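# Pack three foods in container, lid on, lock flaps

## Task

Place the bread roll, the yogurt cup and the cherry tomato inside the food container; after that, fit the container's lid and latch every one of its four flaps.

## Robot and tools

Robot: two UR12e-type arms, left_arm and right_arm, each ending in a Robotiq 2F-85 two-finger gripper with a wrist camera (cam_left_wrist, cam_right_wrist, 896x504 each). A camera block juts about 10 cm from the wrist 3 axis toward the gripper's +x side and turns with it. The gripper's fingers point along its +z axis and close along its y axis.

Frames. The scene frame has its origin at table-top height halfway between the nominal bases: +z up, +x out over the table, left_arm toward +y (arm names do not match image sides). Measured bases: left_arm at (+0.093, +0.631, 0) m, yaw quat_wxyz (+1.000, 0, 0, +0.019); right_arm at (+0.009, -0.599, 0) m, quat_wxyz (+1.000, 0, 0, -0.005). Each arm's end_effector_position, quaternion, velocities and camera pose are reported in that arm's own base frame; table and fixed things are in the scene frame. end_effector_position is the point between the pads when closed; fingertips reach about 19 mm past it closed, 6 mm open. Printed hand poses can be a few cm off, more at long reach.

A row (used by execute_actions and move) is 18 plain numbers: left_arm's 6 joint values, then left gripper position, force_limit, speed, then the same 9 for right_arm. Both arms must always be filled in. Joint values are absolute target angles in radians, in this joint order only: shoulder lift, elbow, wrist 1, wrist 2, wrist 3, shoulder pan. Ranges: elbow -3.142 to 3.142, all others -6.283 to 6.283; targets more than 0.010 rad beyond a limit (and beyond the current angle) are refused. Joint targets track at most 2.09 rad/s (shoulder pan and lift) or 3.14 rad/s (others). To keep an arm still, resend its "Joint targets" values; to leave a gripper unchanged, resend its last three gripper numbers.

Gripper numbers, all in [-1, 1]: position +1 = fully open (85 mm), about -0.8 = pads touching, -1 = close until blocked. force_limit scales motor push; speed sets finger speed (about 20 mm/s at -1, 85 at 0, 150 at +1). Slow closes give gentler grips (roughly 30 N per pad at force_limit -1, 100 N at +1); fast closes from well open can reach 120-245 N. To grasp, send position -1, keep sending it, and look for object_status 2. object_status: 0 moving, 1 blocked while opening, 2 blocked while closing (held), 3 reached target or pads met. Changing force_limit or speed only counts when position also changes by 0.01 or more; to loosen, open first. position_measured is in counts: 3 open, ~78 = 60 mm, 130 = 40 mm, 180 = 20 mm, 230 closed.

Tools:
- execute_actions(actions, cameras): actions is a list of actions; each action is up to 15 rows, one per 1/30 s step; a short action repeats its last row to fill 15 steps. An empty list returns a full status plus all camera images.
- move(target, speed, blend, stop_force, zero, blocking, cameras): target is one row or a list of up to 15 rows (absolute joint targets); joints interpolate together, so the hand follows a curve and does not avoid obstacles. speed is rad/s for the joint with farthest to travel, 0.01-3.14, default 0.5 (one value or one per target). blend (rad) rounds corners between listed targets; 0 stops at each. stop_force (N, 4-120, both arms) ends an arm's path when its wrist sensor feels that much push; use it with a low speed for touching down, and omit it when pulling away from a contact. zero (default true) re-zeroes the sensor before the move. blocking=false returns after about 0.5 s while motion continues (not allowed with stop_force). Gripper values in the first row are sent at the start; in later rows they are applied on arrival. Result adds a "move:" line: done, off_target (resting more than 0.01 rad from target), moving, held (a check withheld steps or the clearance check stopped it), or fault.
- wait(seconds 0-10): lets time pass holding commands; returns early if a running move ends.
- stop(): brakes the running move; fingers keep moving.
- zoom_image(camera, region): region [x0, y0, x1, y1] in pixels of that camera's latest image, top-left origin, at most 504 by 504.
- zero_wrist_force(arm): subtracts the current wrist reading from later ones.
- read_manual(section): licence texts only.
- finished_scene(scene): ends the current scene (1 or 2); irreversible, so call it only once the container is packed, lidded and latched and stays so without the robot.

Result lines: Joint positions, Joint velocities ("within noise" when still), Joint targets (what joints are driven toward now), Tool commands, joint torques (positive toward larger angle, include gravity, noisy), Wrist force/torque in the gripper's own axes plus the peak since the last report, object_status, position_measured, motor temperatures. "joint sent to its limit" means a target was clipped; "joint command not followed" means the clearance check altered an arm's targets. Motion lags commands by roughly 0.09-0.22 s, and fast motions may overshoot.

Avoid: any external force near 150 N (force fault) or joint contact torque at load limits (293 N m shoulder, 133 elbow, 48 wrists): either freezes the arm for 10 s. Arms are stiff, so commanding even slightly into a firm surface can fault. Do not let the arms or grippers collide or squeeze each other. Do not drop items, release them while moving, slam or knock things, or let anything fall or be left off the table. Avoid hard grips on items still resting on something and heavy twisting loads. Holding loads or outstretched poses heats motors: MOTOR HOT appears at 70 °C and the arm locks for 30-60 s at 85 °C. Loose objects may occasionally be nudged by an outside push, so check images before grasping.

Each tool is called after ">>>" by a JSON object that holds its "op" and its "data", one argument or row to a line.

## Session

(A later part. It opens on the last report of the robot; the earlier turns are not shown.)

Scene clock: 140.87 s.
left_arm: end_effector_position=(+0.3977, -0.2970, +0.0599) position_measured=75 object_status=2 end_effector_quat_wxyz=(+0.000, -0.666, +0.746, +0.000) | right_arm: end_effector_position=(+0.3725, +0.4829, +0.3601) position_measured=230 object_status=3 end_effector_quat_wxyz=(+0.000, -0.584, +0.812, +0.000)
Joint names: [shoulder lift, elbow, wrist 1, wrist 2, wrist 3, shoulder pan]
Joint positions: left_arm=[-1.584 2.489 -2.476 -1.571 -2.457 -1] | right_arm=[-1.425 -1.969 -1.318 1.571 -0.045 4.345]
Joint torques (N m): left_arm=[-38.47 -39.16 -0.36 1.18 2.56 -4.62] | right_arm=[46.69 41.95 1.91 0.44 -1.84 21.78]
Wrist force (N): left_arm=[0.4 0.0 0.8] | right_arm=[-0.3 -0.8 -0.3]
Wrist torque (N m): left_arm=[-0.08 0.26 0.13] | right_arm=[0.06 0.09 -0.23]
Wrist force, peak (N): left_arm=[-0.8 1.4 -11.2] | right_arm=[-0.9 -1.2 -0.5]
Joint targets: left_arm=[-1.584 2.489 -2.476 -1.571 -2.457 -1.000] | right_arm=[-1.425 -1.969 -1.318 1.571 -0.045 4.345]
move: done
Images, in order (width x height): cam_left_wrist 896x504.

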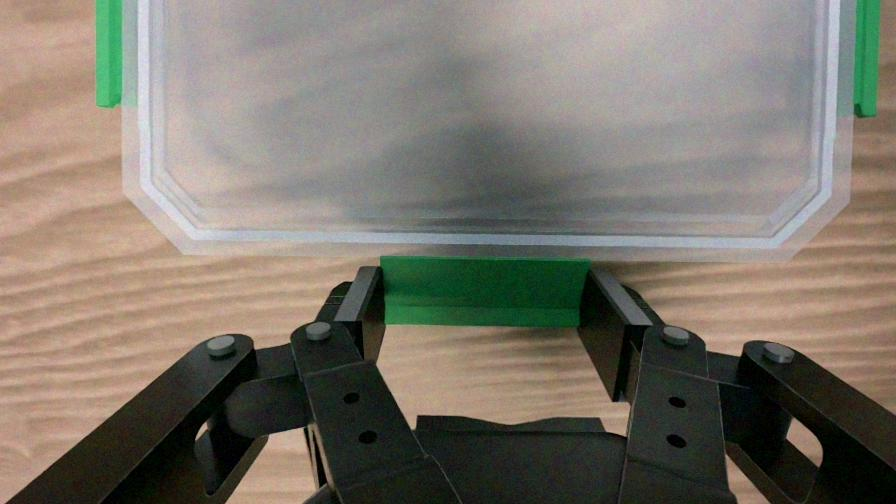

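>>> {"op": "move", "data": {
  "target": [
    [-1.8342,2.3231,-2.0597,-1.5708,-2.4573,-0.9999,0.35,-0.7,-1,-1.4254,-1.969,-1.318,1.5708,-0.0446,4.3449,-1,-0.9,-1],
    [-1.6923,2.299,-2.5822,-2.1565,-2.2297,-0.9062,0.35,-0.7,-1,-1.4254,-1.969,-1.318,1.5708,-0.0446,4.3449,-1,-0.9,-1]
  ],
  "speed": [0.25, 0.3],
  "cameras": ["all"]
}}

Scene clock: 145.83 s.
left_arm: end_effector_position=(+0.3827, -0.4606, +0.2927) position_measured=75 object_status=2 end_effector_quat_wxyz=(-0.282, -0.531, +0.776, -0.193) | right_arm: end_effector_position=(+0.3725, +0.4829, +0.3601) position_measured=230 object_status=3 end_effector_quat_wxyz=(+0.000, -0.584, +0.812, +0.000)
Joint names: [shoulder lift, elbow, wrist 1, wrist 2, wrist 3, shoulder pan]
Joint positions: left_arm=[-1.692 2.299 -2.582 -2.156 -2.23 -0.906] | right_arm=[-1.425 -1.969 -1.318 1.571 -0.045 4.345]
Joint torques (N m): left_arm=[-18.77 -49.42 -8.52 -5.87 2.65 16.62] | right_arm=[49.69 41.79 1.55 0.01 -1.86 19.72]
Wrist force (N): left_arm=[-1.0 -0.4 1.1] | right_arm=[-0.7 -0.8 -0.2]
Wrist torque (N m): left_arm=[-0.02 0.08 0.11] | right_arm=[0.05 0.17 -0.23]
Wrist force, peak (N): left_arm=[-1.2 -0.3 1.8] | right_arm=[-1.1 -1.1 -0.5]
Joint targets: left_arm=[-1.692 2.299 -2.582 -2.156 -2.230 -0.906] | right_arm=[-1.425 -1.969 -1.318 1.571 -0.045 4.345]
move: done

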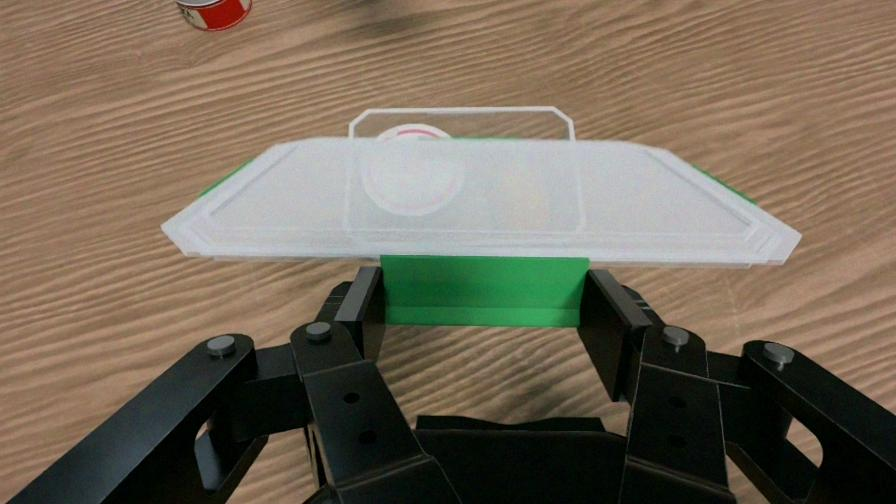

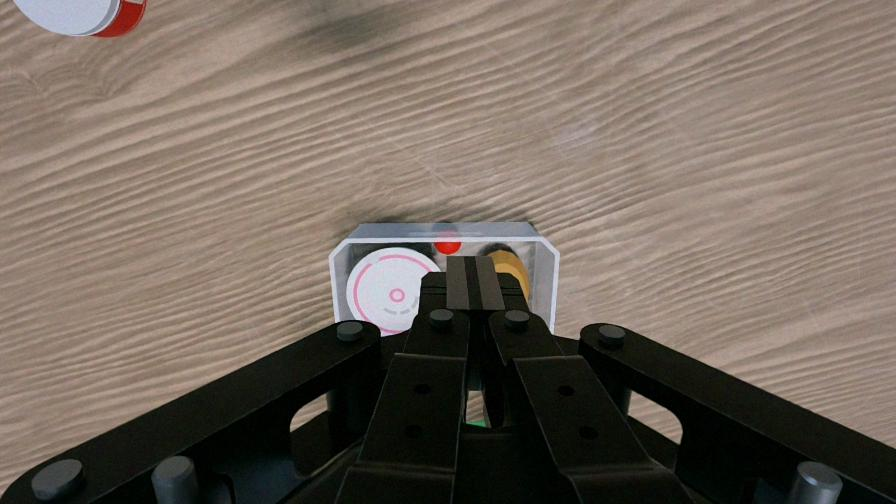

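>>> {"op": "move", "data": {
  "target": [-1.4336,2.3335,-2.9966,-2.0538,-2.4669,-1.1082,0.35,-0.7,-1,-1.4254,-1.969,-1.318,1.5708,-0.0446,4.3449,-1,-0.9,-1],
  "speed": 0.15,
  "cameras": ["all"]
}}

Scene clock: 149.43 s.
left_arm: end_effector_position=(+0.3364, -0.5798, +0.1827) position_measured=75 object_status=2 end_effector_quat_wxyz=(-0.280, -0.541, +0.768, -0.197) | right_arm: end_effector_position=(+0.3725, +0.4829, +0.3601) position_measured=230 object_status=3 end_effector_quat_wxyz=(+0.000, -0.584, +0.812, +0.000)
Joint names: [shoulder lift, elbow, wrist 1, wrist 2, wrist 3, shoulder pan]
Joint positions: left_arm=[-1.434 2.333 -2.996 -2.054 -2.467 -1.108] | right_arm=[-1.425 -1.969 -1.318 1.571 -0.045 4.345]
Joint torques (N m): left_arm=[-30.91 -25.53 -8.53 2.1 -3.13 -16.02] | right_arm=[47.54 41.26 2.12 0.07 -1.57 20.67]
Wrist force (N): left_arm=[-0.9 -0.3 1.4] | right_arm=[-0.5 -0.8 -0.5]
Wrist torque (N m): left_arm=[-0.02 0.12 0.26] | right_arm=[0.05 0.13 -0.23]
Wrist force, peak (N): left_arm=[-0.5 -0.1 2.2] | right_arm=[-1.0 -0.8 -0.4]
Joint targets: left_arm=[-1.434 2.333 -2.997 -2.054 -2.467 -1.108] | right_arm=[-1.425 -1.969 -1.318 1.571 -0.045 4.345]
move: done

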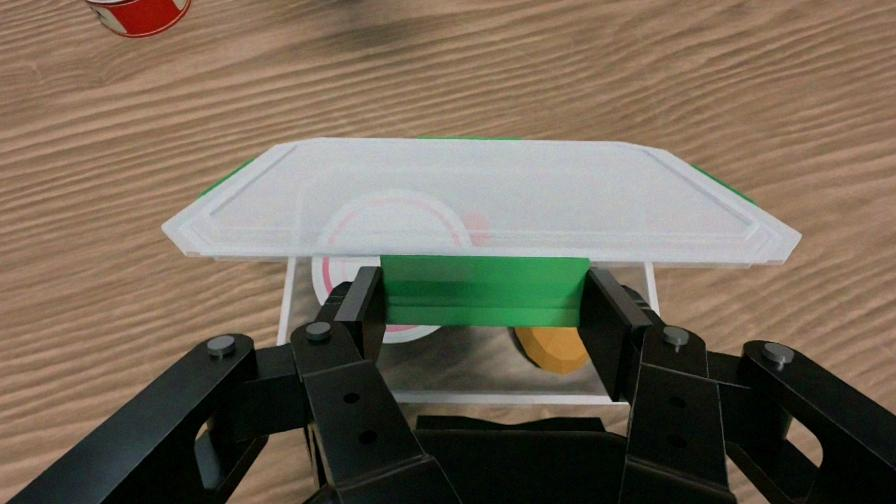

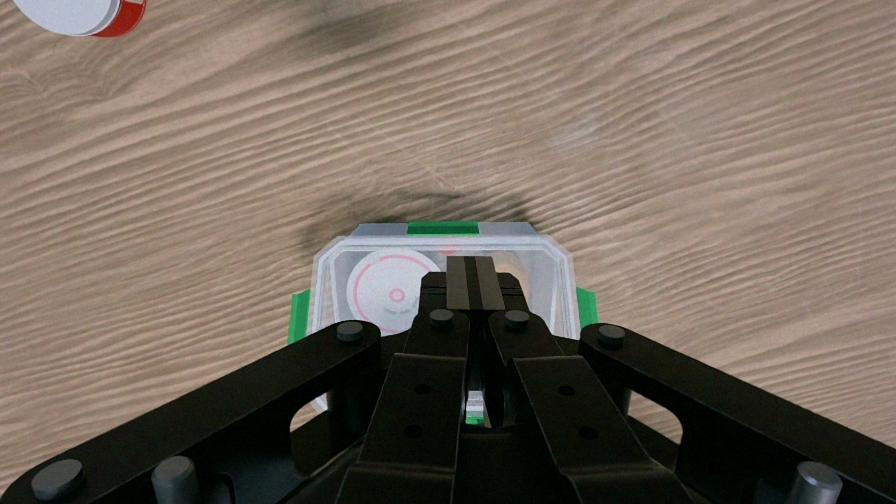

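>>> {"op": "move", "data": {
  "target": [-1.3825,2.3564,-3.0666,-2.058,-2.4582,-1.0996,0.35,-0.7,-1,-1.4254,-1.969,-1.318,1.5708,-0.0446,4.3449,-1,-0.9,-1],
  "speed": 0.1,
  "cameras": ["all"]
}}

Scene clock: 151.37 s.
left_arm: end_effector_position=(+0.3386, -0.5738, +0.1522) position_measured=75 object_status=2 end_effector_quat_wxyz=(-0.280, -0.541, +0.769, -0.197) | right_arm: end_effector_position=(+0.3725, +0.4829, +0.3601) position_measured=230 object_status=3 end_effector_quat_wxyz=(+0.000, -0.584, +0.812, +0.000)
Joint names: [shoulder lift, elbow, wrist 1, wrist 2, wrist 3, shoulder pan]
Joint positions: left_arm=[-1.383 2.356 -3.066 -2.058 -2.458 -1.1] | right_arm=[-1.425 -1.969 -1.318 1.571 -0.045 4.345]
Joint torques (N m): left_arm=[-27.84 -22.01 -7.97 -4.84 3.1 14.23] | right_arm=[51.75 42.07 1.82 0.28 -1.24 20.55]
Wrist force (N): left_arm=[-1.4 -0.4 -0.2] | right_arm=[-0.9 -0.5 0.2]
Wrist torque (N m): left_arm=[0.05 0.21 0.13] | right_arm=[0.09 0.18 -0.23]
Wrist force, peak (N): left_arm=[-1.1 -0.2 1.6] | right_arm=[-0.6 -1.3 0.1]
Joint targets: left_arm=[-1.383 2.356 -3.067 -2.058 -2.458 -1.100] | right_arm=[-1.425 -1.969 -1.318 1.571 -0.045 4.345]
move: done

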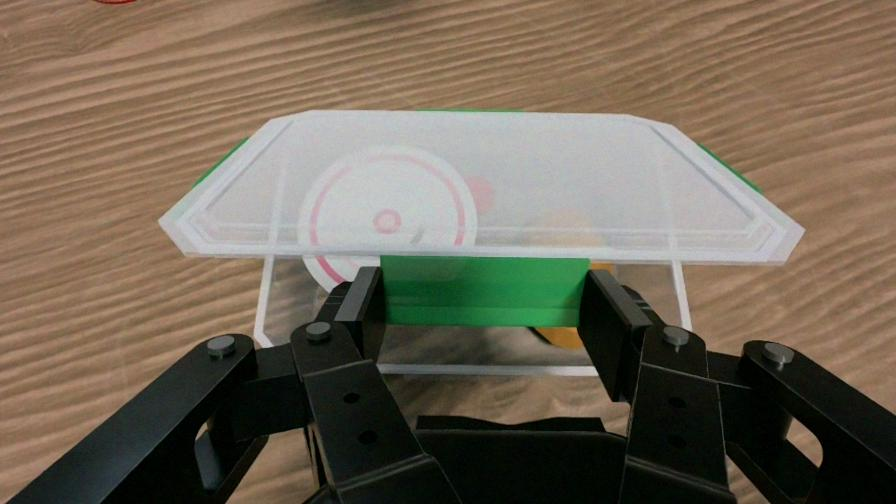

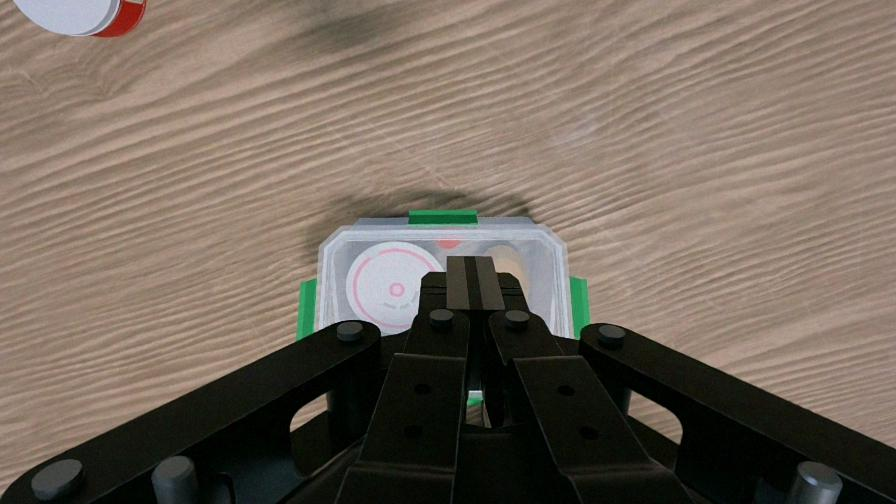

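>>> {"op": "zoom_image", "data": {
  "camera": "cam_right_wrist",
  "region": [270, 190, 620, 390]
}}

>>> {"op": "zoom_image", "data": {
  "camera": "cam_left_wrist",
  "region": [140, 90, 640, 390]
}}

Scaled by 1.440 from the camera's 896x504 image, which has a finer 1280x720 frame.

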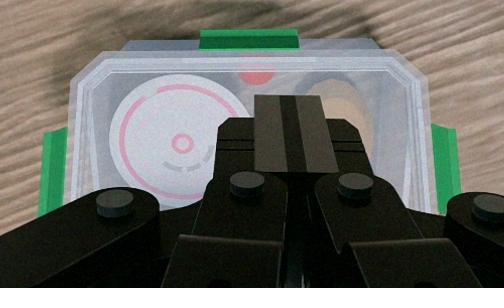

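Scaled by 1.008 from the camera's 896x504 image, which has a finer 1280x720 frame.

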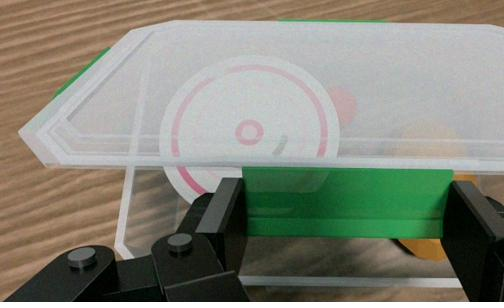

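>>> {"op": "move", "data": {
  "target": [
    [-1.3409,2.3794,-3.1218,-2.0678,-2.4384,-1.0798,0.35,-0.7,-1,-1.4254,-1.969,-1.318,1.5708,-0.0446,4.3449,-1,-0.9,-1],
    [-1.2874,2.3961,-3.1866,-2.0735,-2.427,-1.0684,0.35,-0.7,-1,-1.4254,-1.969,-1.318,1.5708,-0.0446,4.3449,-1,-0.9,-1]
  ],
  "speed": 0.07,
  "stop_force": 12,
  "cameras": ["all"]
}}

Scene clock: 155.47 s.
left_arm: end_effector_position=(+0.3466, -0.5532, +0.0981) position_measured=75 object_status=2 end_effector_quat_wxyz=(-0.280, -0.541, +0.769, -0.197) | right_arm: end_effector_position=(+0.3725, +0.4829, +0.3601) position_measured=230 object_status=3 end_effector_quat_wxyz=(+0.000, -0.584, +0.812, +0.000)
Joint names: [shoulder lift, elbow, wrist 1, wrist 2, wrist 3, shoulder pan]
Joint positions: left_arm=[-1.287 2.396 -3.187 -2.073 -2.427 -1.068] | right_arm=[-1.425 -1.969 -1.318 1.571 -0.045 4.345]
Joint torques (N m): left_arm=[-34.52 -18.44 -8.12 -5.22 2.69 15.39] | right_arm=[50.86 41.05 2.04 0.02 -1.65 16.7]
Wrist force (N): left_arm=[-0.1 0.0 1.4] | right_arm=[-0.5 -0.7 -0.1]
Wrist torque (N m): left_arm=[0.05 0.16 0.09] | right_arm=[0.06 0.13 -0.23]
Wrist force, peak (N): left_arm=[-0.4 0.1 -2.0] | right_arm=[-0.8 -1.3 -0.2]
Joint targets: left_arm=[-1.287 2.396 -3.187 -2.074 -2.427 -1.068] | right_arm=[-1.425 -1.969 -1.318 1.571 -0.045 4.345]
move: done

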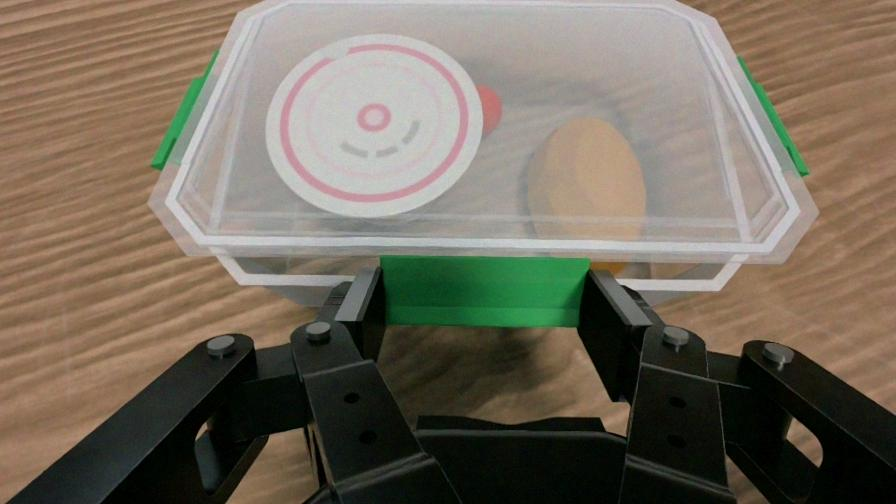

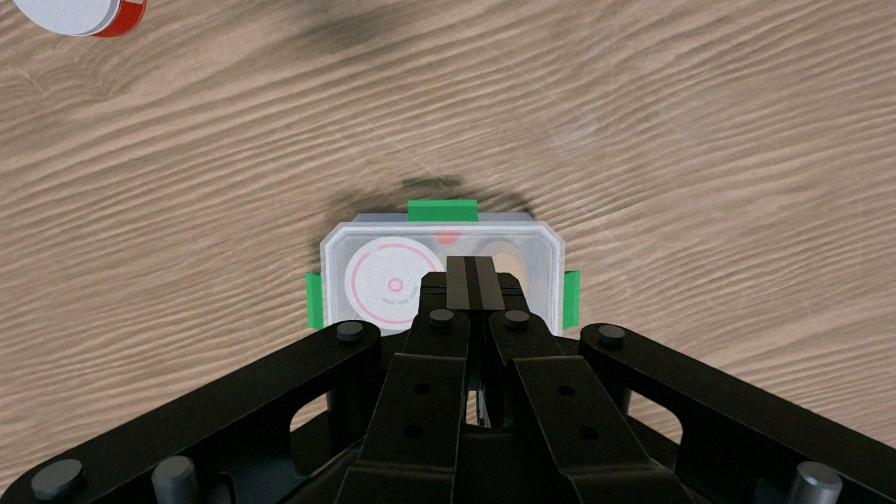

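>>> {"op": "move", "data": {
  "target": [-1.2673,2.4015,-3.21,-2.0757,-2.4226,-1.0639,0.35,-0.7,-1,-1.4254,-1.969,-1.318,1.5708,-0.0446,4.3449,-1,-0.9,-1],
  "speed": 0.05,
  "stop_force": 10,
  "cameras": ["all"]
}}

Scene clock: 157.00 s.
left_arm: end_effector_position=(+0.3477, -0.5503, +0.0880) position_measured=75 object_status=2 end_effector_quat_wxyz=(-0.280, -0.541, +0.769, -0.197) | right_arm: end_effector_position=(+0.3725, +0.4829, +0.3601) position_measured=230 object_status=3 end_effector_quat_wxyz=(+0.000, -0.584, +0.812, +0.000)
Joint names: [shoulder lift, elbow, wrist 1, wrist 2, wrist 3, shoulder pan]
Joint positions: left_arm=[-1.267 2.401 -3.21 -2.076 -2.423 -1.064] | right_arm=[-1.425 -1.969 -1.318 1.571 -0.045 4.345]
Joint torques (N m): left_arm=[-31.85 -16.27 -8.56 -5.13 2.89 14.14] | right_arm=[49.58 41.98 1.62 0.34 -1.6 19.36]
Wrist force (N): left_arm=[0.5 -0.2 1.0] | right_arm=[-0.1 -0.5 -0.1]
Wrist torque (N m): left_arm=[0.00 0.09 0.09] | right_arm=[0.10 0.06 -0.23]
Wrist force, peak (N): left_arm=[-0.2 -0.1 1.8] | right_arm=[-0.1 -1.0 -0.9]
Joint targets: left_arm=[-1.267 2.401 -3.210 -2.076 -2.423 -1.064] | right_arm=[-1.425 -1.969 -1.318 1.571 -0.045 4.345]
move: done

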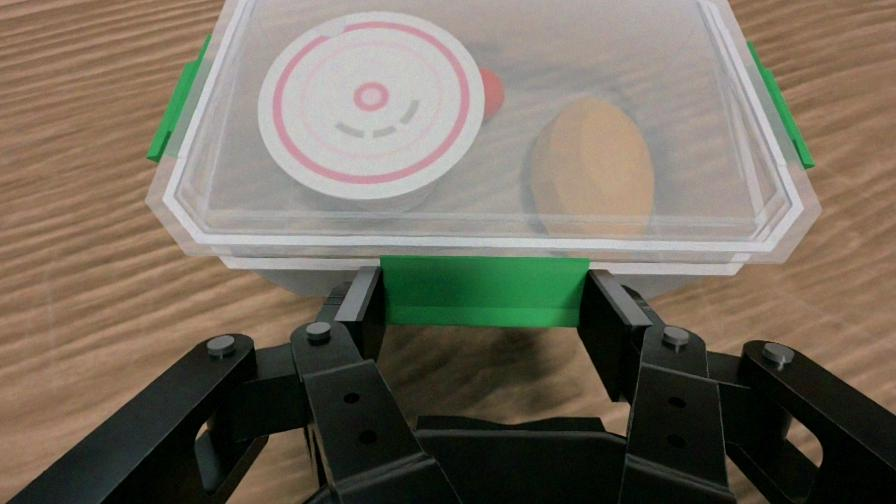

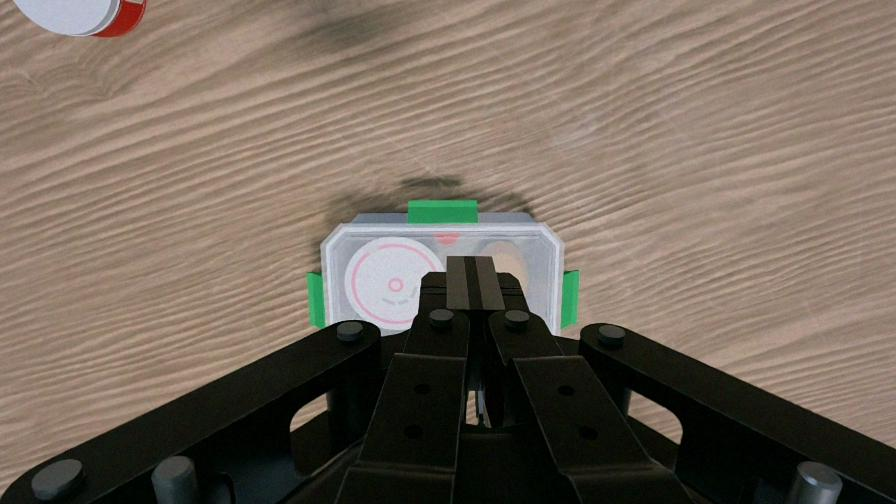

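>>> {"op": "move", "data": {
  "target": [
    [-1.2453,2.4042,-3.2347,-2.0757,-2.4226,-1.0639,0.35,-0.7,-1,-1.4254,-1.969,-1.318,1.5708,-0.0446,4.3449,-1,-0.9,-1],
    [-1.2453,2.4042,-3.2347,-2.0757,-2.4226,-1.0639,1,-0.7,-1,-1.4254,-1.969,-1.318,1.5708,-0.0446,4.3449,-1,-0.9,-1],
    [-1.3701,2.4157,-3.0924,-2.1027,-2.3654,-1.0067,1,-0.7,-1,-1.4254,-1.969,-1.318,1.5708,-0.0446,4.3449,-1,-0.9,-1],
    [-1.3701,2.4157,-3.0924,-2.1027,-2.3654,-1.0067,-1,-0.7,0,-1.4254,-1.969,-1.318,1.5708,-0.0446,4.3449,-1,-0.9,-1],
    [-1.3441,2.3725,-3.1164,-2.063,-2.4482,-1.0896,-1,-0.7,0,-1.4254,-1.969,-1.318,1.5708,-0.0446,4.3449,-1,-0.9,-1]
  ],
  "speed": [0.05, 0.1, 0.25, 0.3, 0.3],
  "cameras": ["all"]
}}

Scene clock: 163.43 s.
left_arm: end_effector_position=(+0.3412, -0.5670, +0.1300) position_measured=232 object_status=3 end_effector_quat_wxyz=(-0.280, -0.541, +0.769, -0.197) | right_arm: end_effector_position=(+0.3725, +0.4829, +0.3601) position_measured=230 object_status=3 end_effector_quat_wxyz=(+0.000, -0.584, +0.812, +0.000)
Joint names: [shoulder lift, elbow, wrist 1, wrist 2, wrist 3, shoulder pan]
Joint positions: left_arm=[-1.344 2.373 -3.116 -2.063 -2.448 -1.089] | right_arm=[-1.425 -1.969 -1.318 1.571 -0.045 4.345]
Joint torques (N m): left_arm=[-31.95 -35.5 -8.01 2.01 -3.76 -9.71] | right_arm=[50.77 42.64 2.01 0.12 -1.39 18.99]
Wrist force (N): left_arm=[0.1 -0.4 0.4] | right_arm=[-0.4 -0.4 -0.3]
Wrist torque (N m): left_arm=[-0.03 0.13 0.24] | right_arm=[0.11 0.12 -0.23]
Wrist force, peak (N): left_arm=[-1.8 0.0 0.5] | right_arm=[-1.1 -1.0 -0.4]
Joint targets: left_arm=[-1.344 2.373 -3.116 -2.063 -2.448 -1.090] | right_arm=[-1.425 -1.969 -1.318 1.571 -0.045 4.345]
move: done

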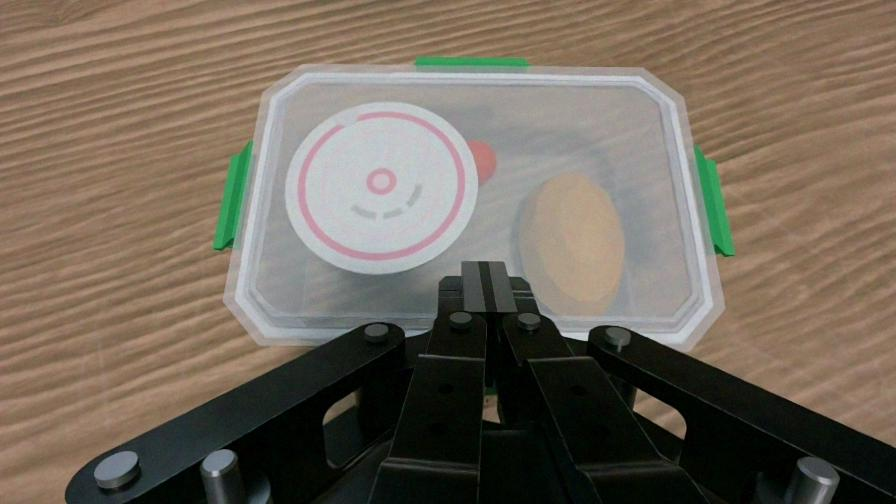

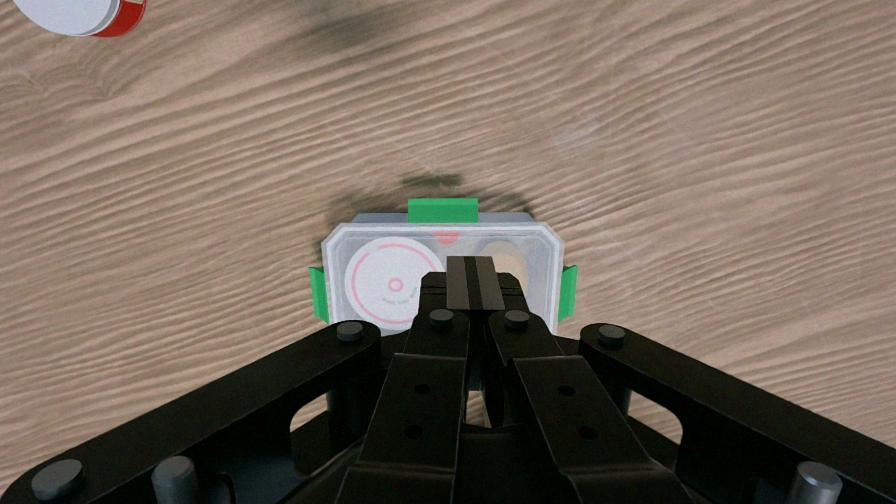

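>>> {"op": "move", "data": {
  "target": [-1.2477,2.3886,-3.2289,-2.063,-2.4482,-1.0896,-1,-0.7,0,-1.4254,-1.969,-1.318,1.5708,-0.0446,4.3449,-1,-0.9,-1],
  "speed": 0.05,
  "stop_force": 60,
  "cameras": ["all"]
}}

Scene clock: 166.70 s.
left_arm: end_effector_position=(+0.3414, -0.5674, +0.0879) position_measured=232 object_status=3 end_effector_quat_wxyz=(-0.280, -0.540, +0.769, -0.197) | right_arm: end_effector_position=(+0.3725, +0.4829, +0.3601) position_measured=230 object_status=3 end_effector_quat_wxyz=(+0.000, -0.584, +0.812, +0.000)
Joint names: [shoulder lift, elbow, wrist 1, wrist 2, wrist 3, shoulder pan]
Joint positions: left_arm=[-1.256 2.387 -3.22 -2.063 -2.448 -1.09] | right_arm=[-1.425 -1.969 -1.318 1.571 -0.045 4.345]
Joint torques (N m): left_arm=[-26.41 -8.25 9.81 7.72 -2.56 -14.93] | right_arm=[48.71 41.89 1.95 0.13 -1.13 20.71]
Wrist force (N): left_arm=[33.3 -1.6 -35.2] | right_arm=[-0.3 -0.6 -0.1]
Wrist torque (N m): left_arm=[0.02 0.47 0.26] | right_arm=[0.08 0.09 -0.22]
Wrist force, peak (N): left_arm=[40.3 10.7 -75.8] | right_arm=[-0.7 -1.4 -0.4]
Joint targets: left_arm=[-1.256 2.387 -3.220 -2.063 -2.448 -1.090] | right_arm=[-1.425 -1.969 -1.318 1.571 -0.045 4.345]
move: contact (left_arm)

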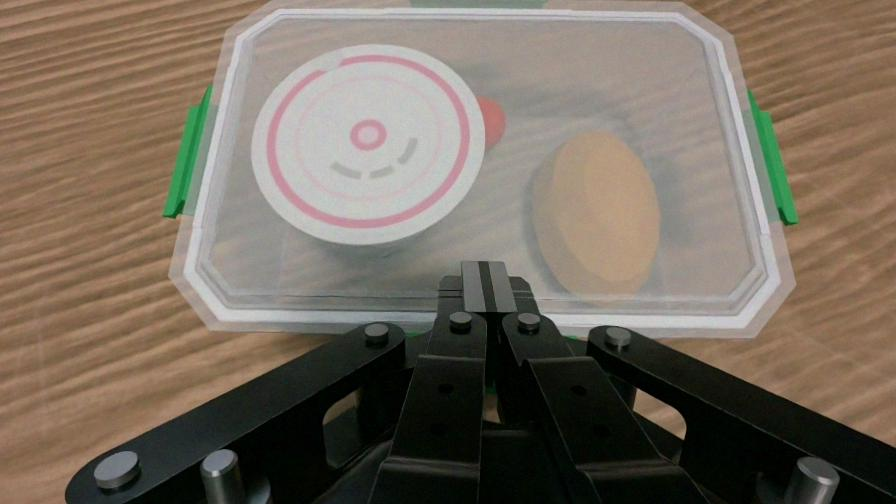

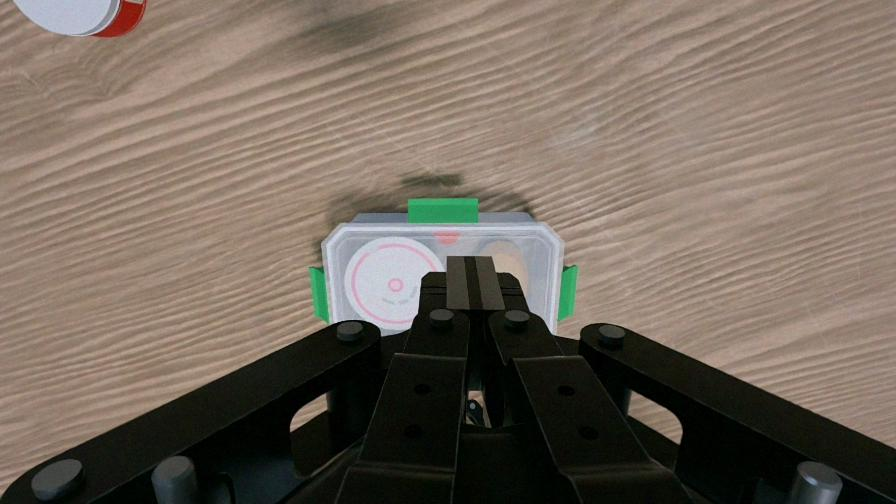

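>>> {"op": "move", "data": {
  "target": [
    [-1.3441,2.3725,-3.1164,-2.063,-2.4482,-1.0896,-1,-0.7,0,-1.4254,-1.969,-1.318,1.5708,-0.0446,4.3449,-1,-0.9,-1],
    [-1.6413,2.1094,-2.0389,-1.5708,-2.4037,-1.2038,-1,-0.7,0,-1.4254,-1.969,-1.318,1.5708,-0.0446,4.3449,-1,-0.9,-1]
  ],
  "speed": [0.15, 0.6],
  "cameras": ["all"]
}}

Scene clock: 170.50 s.
left_arm: end_effector_position=(+0.3731, -0.4852, +0.2500) position_measured=232 object_status=3 end_effector_quat_wxyz=(+0.000, -0.565, +0.825, +0.000) | right_arm: end_effector_position=(+0.3725, +0.4829, +0.3601) position_measured=230 object_status=3 end_effector_quat_wxyz=(+0.000, -0.584, +0.812, +0.000)
Joint names: [shoulder lift, elbow, wrist 1, wrist 2, wrist 3, shoulder pan]
Joint positions: left_arm=[-1.641 2.109 -2.039 -1.571 -2.404 -1.204] | right_arm=[-1.425 -1.969 -1.318 1.571 -0.045 4.345]
Joint torques (N m): left_arm=[-45.29 -51.7 0.29 3.49 2.93 -14.86] | right_arm=[50.28 42.39 1.69 -0.13 -1.01 20.54]
Wrist force (N): left_arm=[0.2 0.0 0.1] | right_arm=[-0.8 -0.6 -0.4]
Wrist torque (N m): left_arm=[-0.11 0.30 0.15] | right_arm=[0.08 0.17 -0.24]
Wrist force, peak (N): left_arm=[33.3 -1.5 -35.4] | right_arm=[-1.1 -0.4 -0.6]
Joint targets: left_arm=[-1.641 2.109 -2.039 -1.571 -2.404 -1.204] | right_arm=[-1.425 -1.969 -1.318 1.571 -0.045 4.345]
move: done

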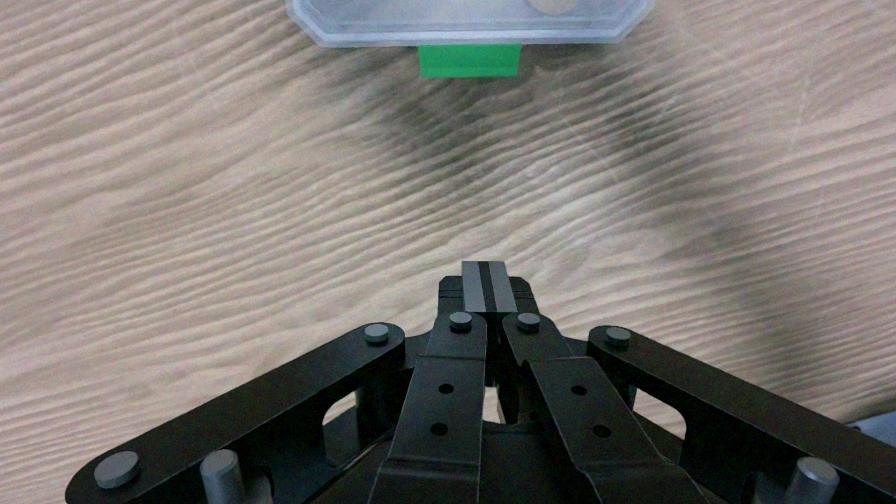

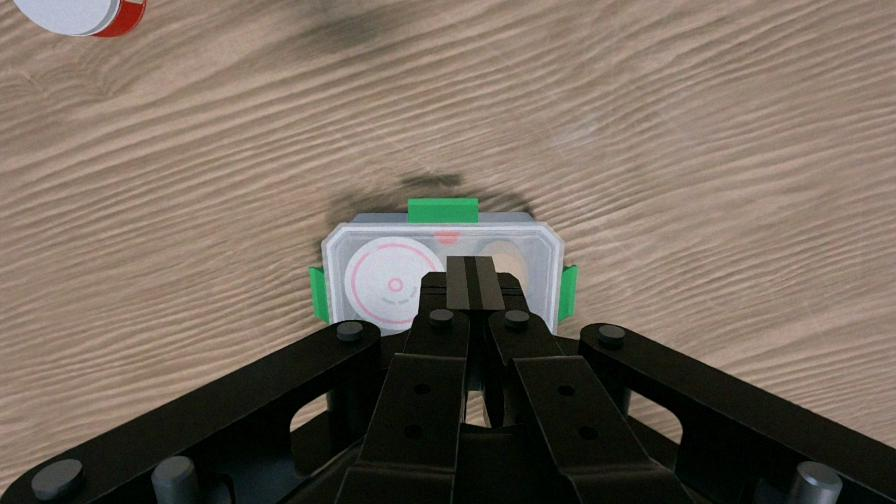

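>>> {"op": "move", "data": {
  "target": [
    [-1.6413,2.1094,-2.0389,-1.5708,-2.4037,-1.2038,-1,-0.7,0,-1.4254,-1.969,-1.318,1.5708,3.0958,4.3449,-1,-0.9,-1],
    [-1.4317,2.1786,-2.3177,-1.5708,-2.4733,-1.2734,-1,-0.7,0,-1.7184,-2.1692,-0.8248,1.5708,3.0958,4.3437,-1,-0.9,-1]
  ],
  "speed": [1.0, 0.4],
  "blend": [0.3,0],
  "cameras": ["all"]
}}

Scene clock: 175.80 s.
left_arm: end_effector_position=(+0.3501, -0.5448, +0.1182) position_measured=232 object_status=3 end_effector_quat_wxyz=(+0.000, -0.565, +0.825, +0.000) | right_arm: end_effector_position=(+0.3894, +0.5250, +0.1552) position_measured=230 object_status=3 end_effector_quat_wxyz=(+0.000, +0.812, +0.584, +0.000)
Joint names: [shoulder lift, elbow, wrist 1, wrist 2, wrist 3, shoulder pan]
Joint positions: left_arm=[-1.436 2.177 -2.312 -1.571 -2.472 -1.272] | right_arm=[-1.668 -2.135 -0.91 1.571 3.096 4.344]
Joint torques (N m): left_arm=[-34.83 -29.96 -7.68 3.26 -2.7 -17.5] | right_arm=[65.26 52.56 1.89 0.17 1.92 -2.91]
Wrist force (N): left_arm=[0.3 0.0 0.0] | right_arm=[-0.7 0.0 1.1]
Wrist torque (N m): left_arm=[-0.10 0.28 0.29] | right_arm=[0.13 0.26 -0.36]
Wrist force, peak (N): left_arm=[0.5 0.3 1.1] | right_arm=[-1.3 -0.8 14.9]
Joint targets: left_arm=[-1.436 2.177 -2.312 -1.571 -2.472 -1.272] | right_arm=[-1.668 -2.135 -0.910 1.571 3.096 4.344]
move: held (right_arm; a check stopped the path); path passed 1 of 2 targets; blend cut to 0.2466 rad at target 1; limits=held; right_arm: the wrist 1 is farthest, 0.085 rad from its target
joint command not followed: on one or more control steps a check withheld the commanded joint targets of the right arm, and it was not sent them on those steps.
cause: the commanded joint targets, or the way to them, would bring a part of the robot too close to another arm (this arm's gripper and the left arm's gripper, along the way the arms are being sent, or toward where that arm still pushes).

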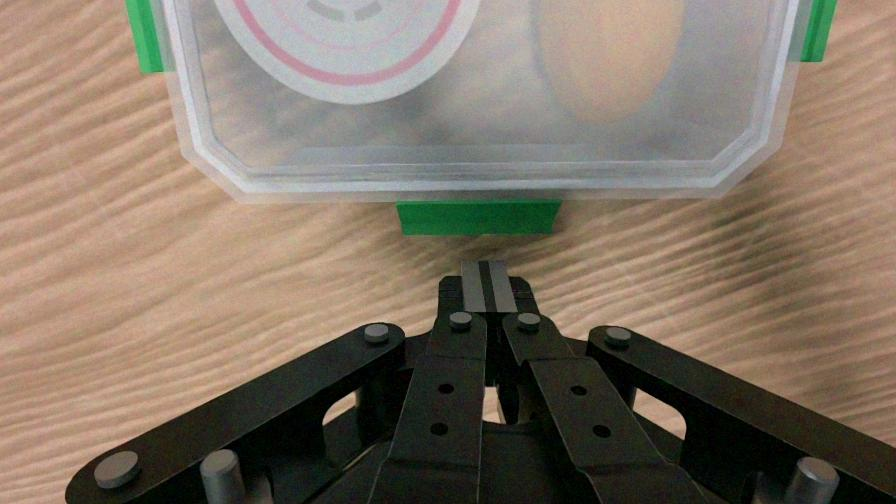

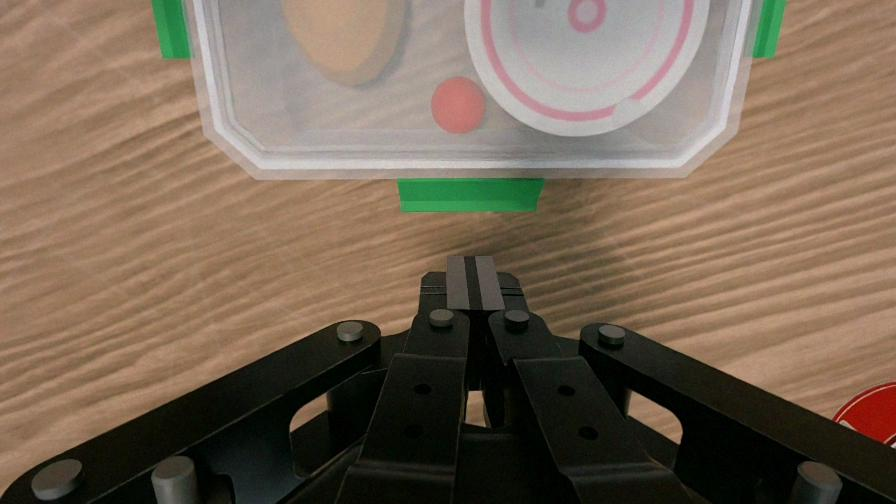

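>>> {"op": "move", "data": {
  "target": [
    [-1.6413,2.1094,-2.0389,-1.5708,-2.4037,-1.2038,-1,-0.7,0,-1.4254,-1.969,-1.318,1.5708,3.0958,4.3449,-1,-0.9,-1],
    [-1.6413,2.1094,-2.0389,-1.5708,0.738,-1.2038,-1,-0.7,0,-1.4254,-1.969,-1.318,1.5708,-0.0446,4.3449,-1,-0.9,-1],
    [-1.4251,2.1712,-2.3169,-1.5708,0.6633,-1.2784,-1,-0.7,0,-1.731,-2.1538,-0.8276,1.5708,-0.0517,4.3378,-1,-0.9,-1]
  ],
  "speed": [0.4, 1.2, 0.4],
  "blend": [0.1, 0.1, 0],
  "cameras": []
}}

>>> {"op": "move", "data": {
  "target": [-1.3654,2.2003,-2.4057,-1.5708,0.6633,-1.2784,-1,-0.7,0,-1.7898,-2.1824,-0.7402,1.5708,-0.0517,4.3378,-1,-0.9,-1],
  "speed": 0.04,
  "stop_force": 42,
  "cameras": ["all"]
}}

Scene clock: 182.00 s.
left_arm: end_effector_position=(+0.3479, -0.5516, +0.1151) position_measured=232 object_status=3 end_effector_quat_wxyz=(+0.000, +0.825, +0.565, +0.000) | right_arm: end_effector_position=(+0.3957, +0.5304, +0.1150) position_measured=230 object_status=3 end_effector_quat_wxyz=(+0.000, -0.584, +0.812, +0.000)
Joint names: [shoulder lift, elbow, wrist 1, wrist 2, wrist 3, shoulder pan]
Joint positions: left_arm=[-1.425 2.171 -2.317 -1.571 0.663 -1.278] | right_arm=[-1.731 -2.154 -0.828 1.571 -0.052 4.338]
Joint torques (N m): left_arm=[-32.91 -30.35 -7.06 1.73 -2.91 -13.6] | right_arm=[43.05 29.88 7.63 -0.14 -2.09 -13.4]
Wrist force (N): left_arm=[0.0 -0.1 0.1] | right_arm=[-0.8 -0.7 0.6]
Wrist torque (N m): left_arm=[-0.08 0.31 0.29] | right_arm=[0.01 0.22 -0.25]
Wrist force, peak (N): left_arm=[-0.9 -0.5 1.6] | right_arm=[-0.2 -0.3 3.7]
Joint targets: left_arm=[-1.425 2.171 -2.317 -1.571 0.663 -1.278] | right_arm=[-1.731 -2.154 -0.828 1.571 -0.052 4.338]
move: done
No camera images: "cameras" was empty.

Scene clock: 185.07 s.
left_arm: end_effector_position=(+0.3479, -0.5516, +0.0729) position_measured=232 object_status=3 end_effector_quat_wxyz=(+0.000, +0.825, +0.565, +0.000) | right_arm: end_effector_position=(+0.3957, +0.5304, +0.0728) position_measured=230 object_status=3 end_effector_quat_wxyz=(+0.000, -0.584, +0.812, +0.000)
Joint names: [shoulder lift, elbow, wrist 1, wrist 2, wrist 3, shoulder pan]
Joint positions: left_arm=[-1.365 2.2 -2.406 -1.571 0.663 -1.278] | right_arm=[-1.79 -2.182 -0.74 1.571 -0.052 4.338]
Joint torques (N m): left_arm=[-35.04 -29.59 -7.98 0.98 -2.85 -13.75] | right_arm=[46.74 27.94 8.73 -0.48 -2.42 -8.54]
Wrist force (N): left_arm=[2.8 -0.1 -0.9] | right_arm=[4.2 -0.3 -0.6]
Wrist torque (N m): left_arm=[-0.08 0.34 0.28] | right_arm=[0.13 0.22 -0.23]
Wrist force, peak (N): left_arm=[12.5 -0.2 -4.9] | right_arm=[9.3 -0.9 -3.8]
Joint targets: left_arm=[-1.365 2.200 -2.406 -1.571 0.663 -1.278] | right_arm=[-1.790 -2.182 -0.740 1.571 -0.052 4.338]
move: done

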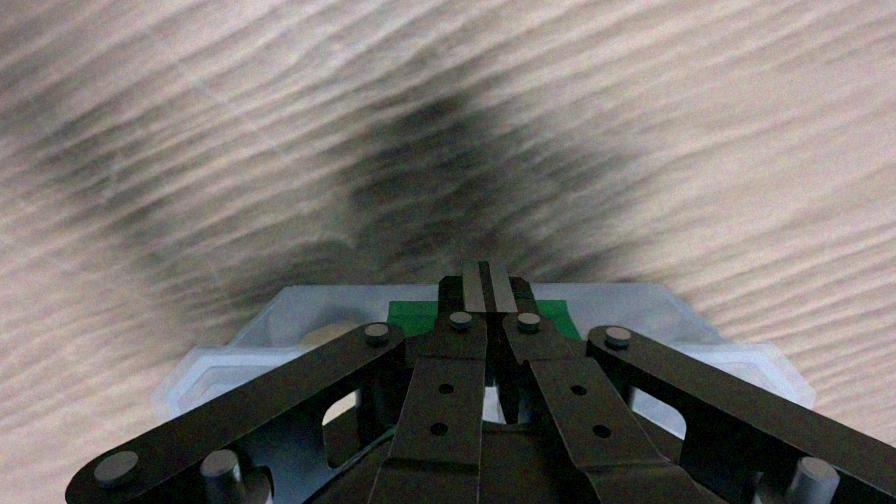

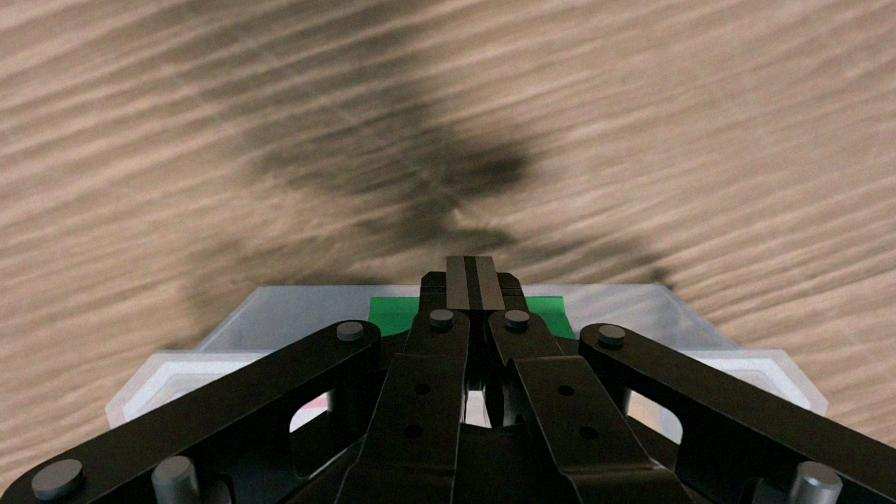

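>>> {"op": "move", "data": {
  "target": [-1.3564,2.1963,-2.4107,-1.5708,0.6584,-1.2833,-1,-0.7,0,-1.8005,-2.1751,-0.7368,1.5708,-0.0514,4.3381,-1,-0.9,-1],
  "speed": 0.01,
  "stop_force": 40,
  "cameras": ["all"]
}}

Scene clock: 186.90 s.
left_arm: end_effector_position=(+0.3474, -0.5530, +0.0718) position_measured=232 object_status=3 end_effector_quat_wxyz=(+0.000, +0.825, +0.565, +0.000) | right_arm: end_effector_position=(+0.3963, +0.5319, +0.0717) position_measured=230 object_status=3 end_effector_quat_wxyz=(+0.000, -0.584, +0.812, +0.000)
Joint names: [shoulder lift, elbow, wrist 1, wrist 2, wrist 3, shoulder pan]
Joint positions: left_arm=[-1.362 2.199 -2.407 -1.571 0.662 -1.28] | right_arm=[-1.794 -2.18 -0.739 1.571 -0.052 4.338]
Joint torques (N m): left_arm=[-62.02 -46.06 -8.21 -8.71 2.61 -4.99] | right_arm=[71.62 55.13 13.61 -0.39 -1.41 15.11]
Wrist force (N): left_arm=[40.8 -0.7 -3.8] | right_arm=[40.4 0.6 -2.9]
Wrist torque (N m): left_arm=[-0.12 0.65 0.21] | right_arm=[0.12 0.74 -0.31]
Wrist force, peak (N): left_arm=[47.9 -0.9 -14.6] | right_arm=[48.4 1.5 -13.6]
Joint targets: left_arm=[-1.362 2.199 -2.407 -1.571 0.662 -1.280] | right_arm=[-1.794 -2.180 -0.739 1.571 -0.052 4.338]
move: contact (left_arm, right_arm)

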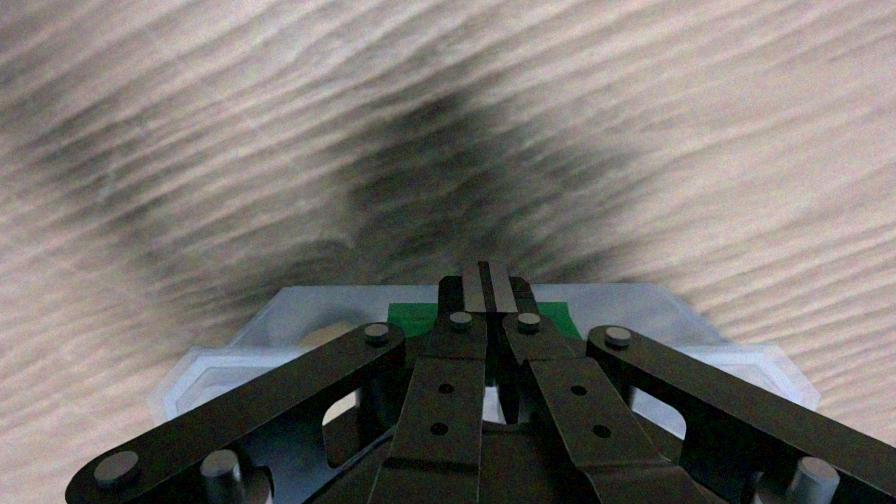

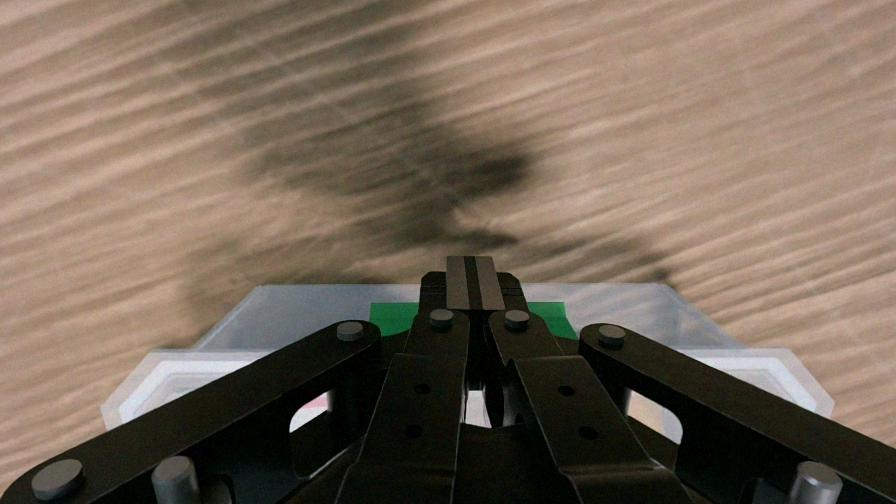

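>>> {"op": "move", "data": {
  "target": [
    [-1.3787,2.2177,-2.4098,-1.5708,0.6794,-1.2623,-1,-0.7,0,-1.7666,-2.2131,-0.7327,1.5708,-0.0533,4.3362,-1,-0.9,-1],
    [-1.6413,2.1094,-2.0389,-1.5708,0.738,-1.2038,-1,-0.7,0,-1.4254,-1.969,-1.318,1.5708,-0.0446,4.3449,-1,-0.9,-1]
  ],
  "speed": [0.1, 0.5],
  "cameras": ["all"]
}}

Scene clock: 189.73 s.
left_arm: end_effector_position=(+0.3731, -0.4852, +0.2500) position_measured=232 object_status=3 end_effector_quat_wxyz=(+0.000, +0.825, +0.565, +0.000) | right_arm: end_effector_position=(+0.3725, +0.4829, +0.3599) position_measured=230 object_status=3 end_effector_quat_wxyz=(+0.000, -0.584, +0.812, +0.000)
Joint names: [shoulder lift, elbow, wrist 1, wrist 2, wrist 3, shoulder pan]
Joint positions: left_arm=[-1.641 2.109 -2.039 -1.571 0.738 -1.204] | right_arm=[-1.426 -1.969 -1.318 1.571 -0.045 4.345]
Joint torques (N m): left_arm=[-46.66 -51.19 -0.57 3.09 2.72 16.35] | right_arm=[48 59.26 1.27 -0.88 1.93 18.36]
Wrist force (N): left_arm=[0.4 -0.2 0.2] | right_arm=[0.0 -1.8 -0.4]
Wrist torque (N m): left_arm=[-0.11 0.27 0.16] | right_arm=[-0.12 0.04 -0.35]
Wrist force, peak (N): left_arm=[40.9 -0.6 -4.6] | right_arm=[41.1 1.2 -4.4]
Joint targets: left_arm=[-1.641 2.109 -2.039 -1.571 0.738 -1.204] | right_arm=[-1.425 -1.969 -1.318 1.571 -0.045 4.345]
move: done

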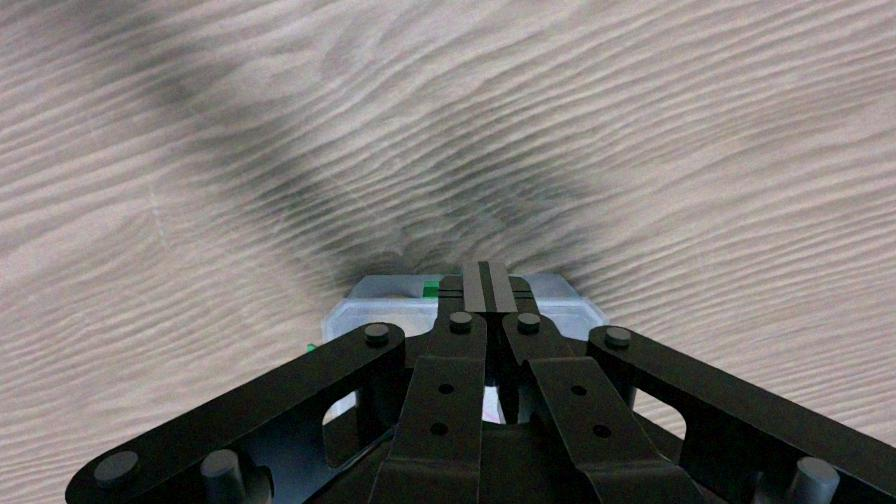

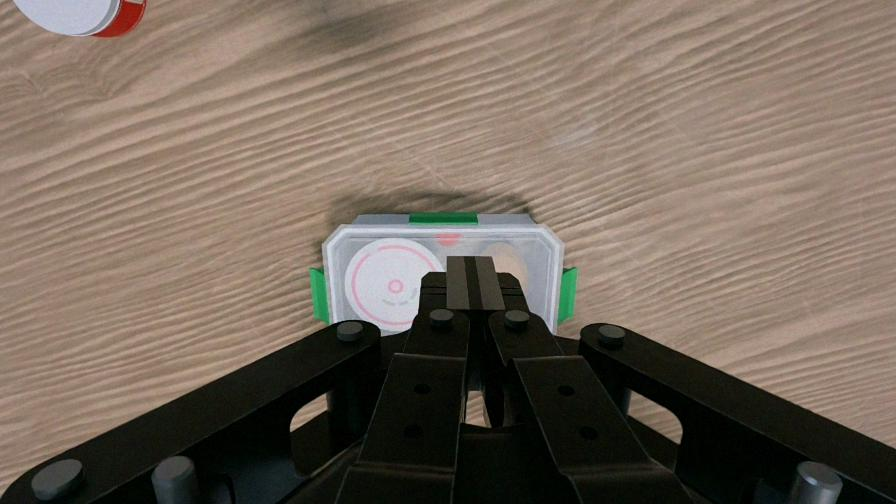

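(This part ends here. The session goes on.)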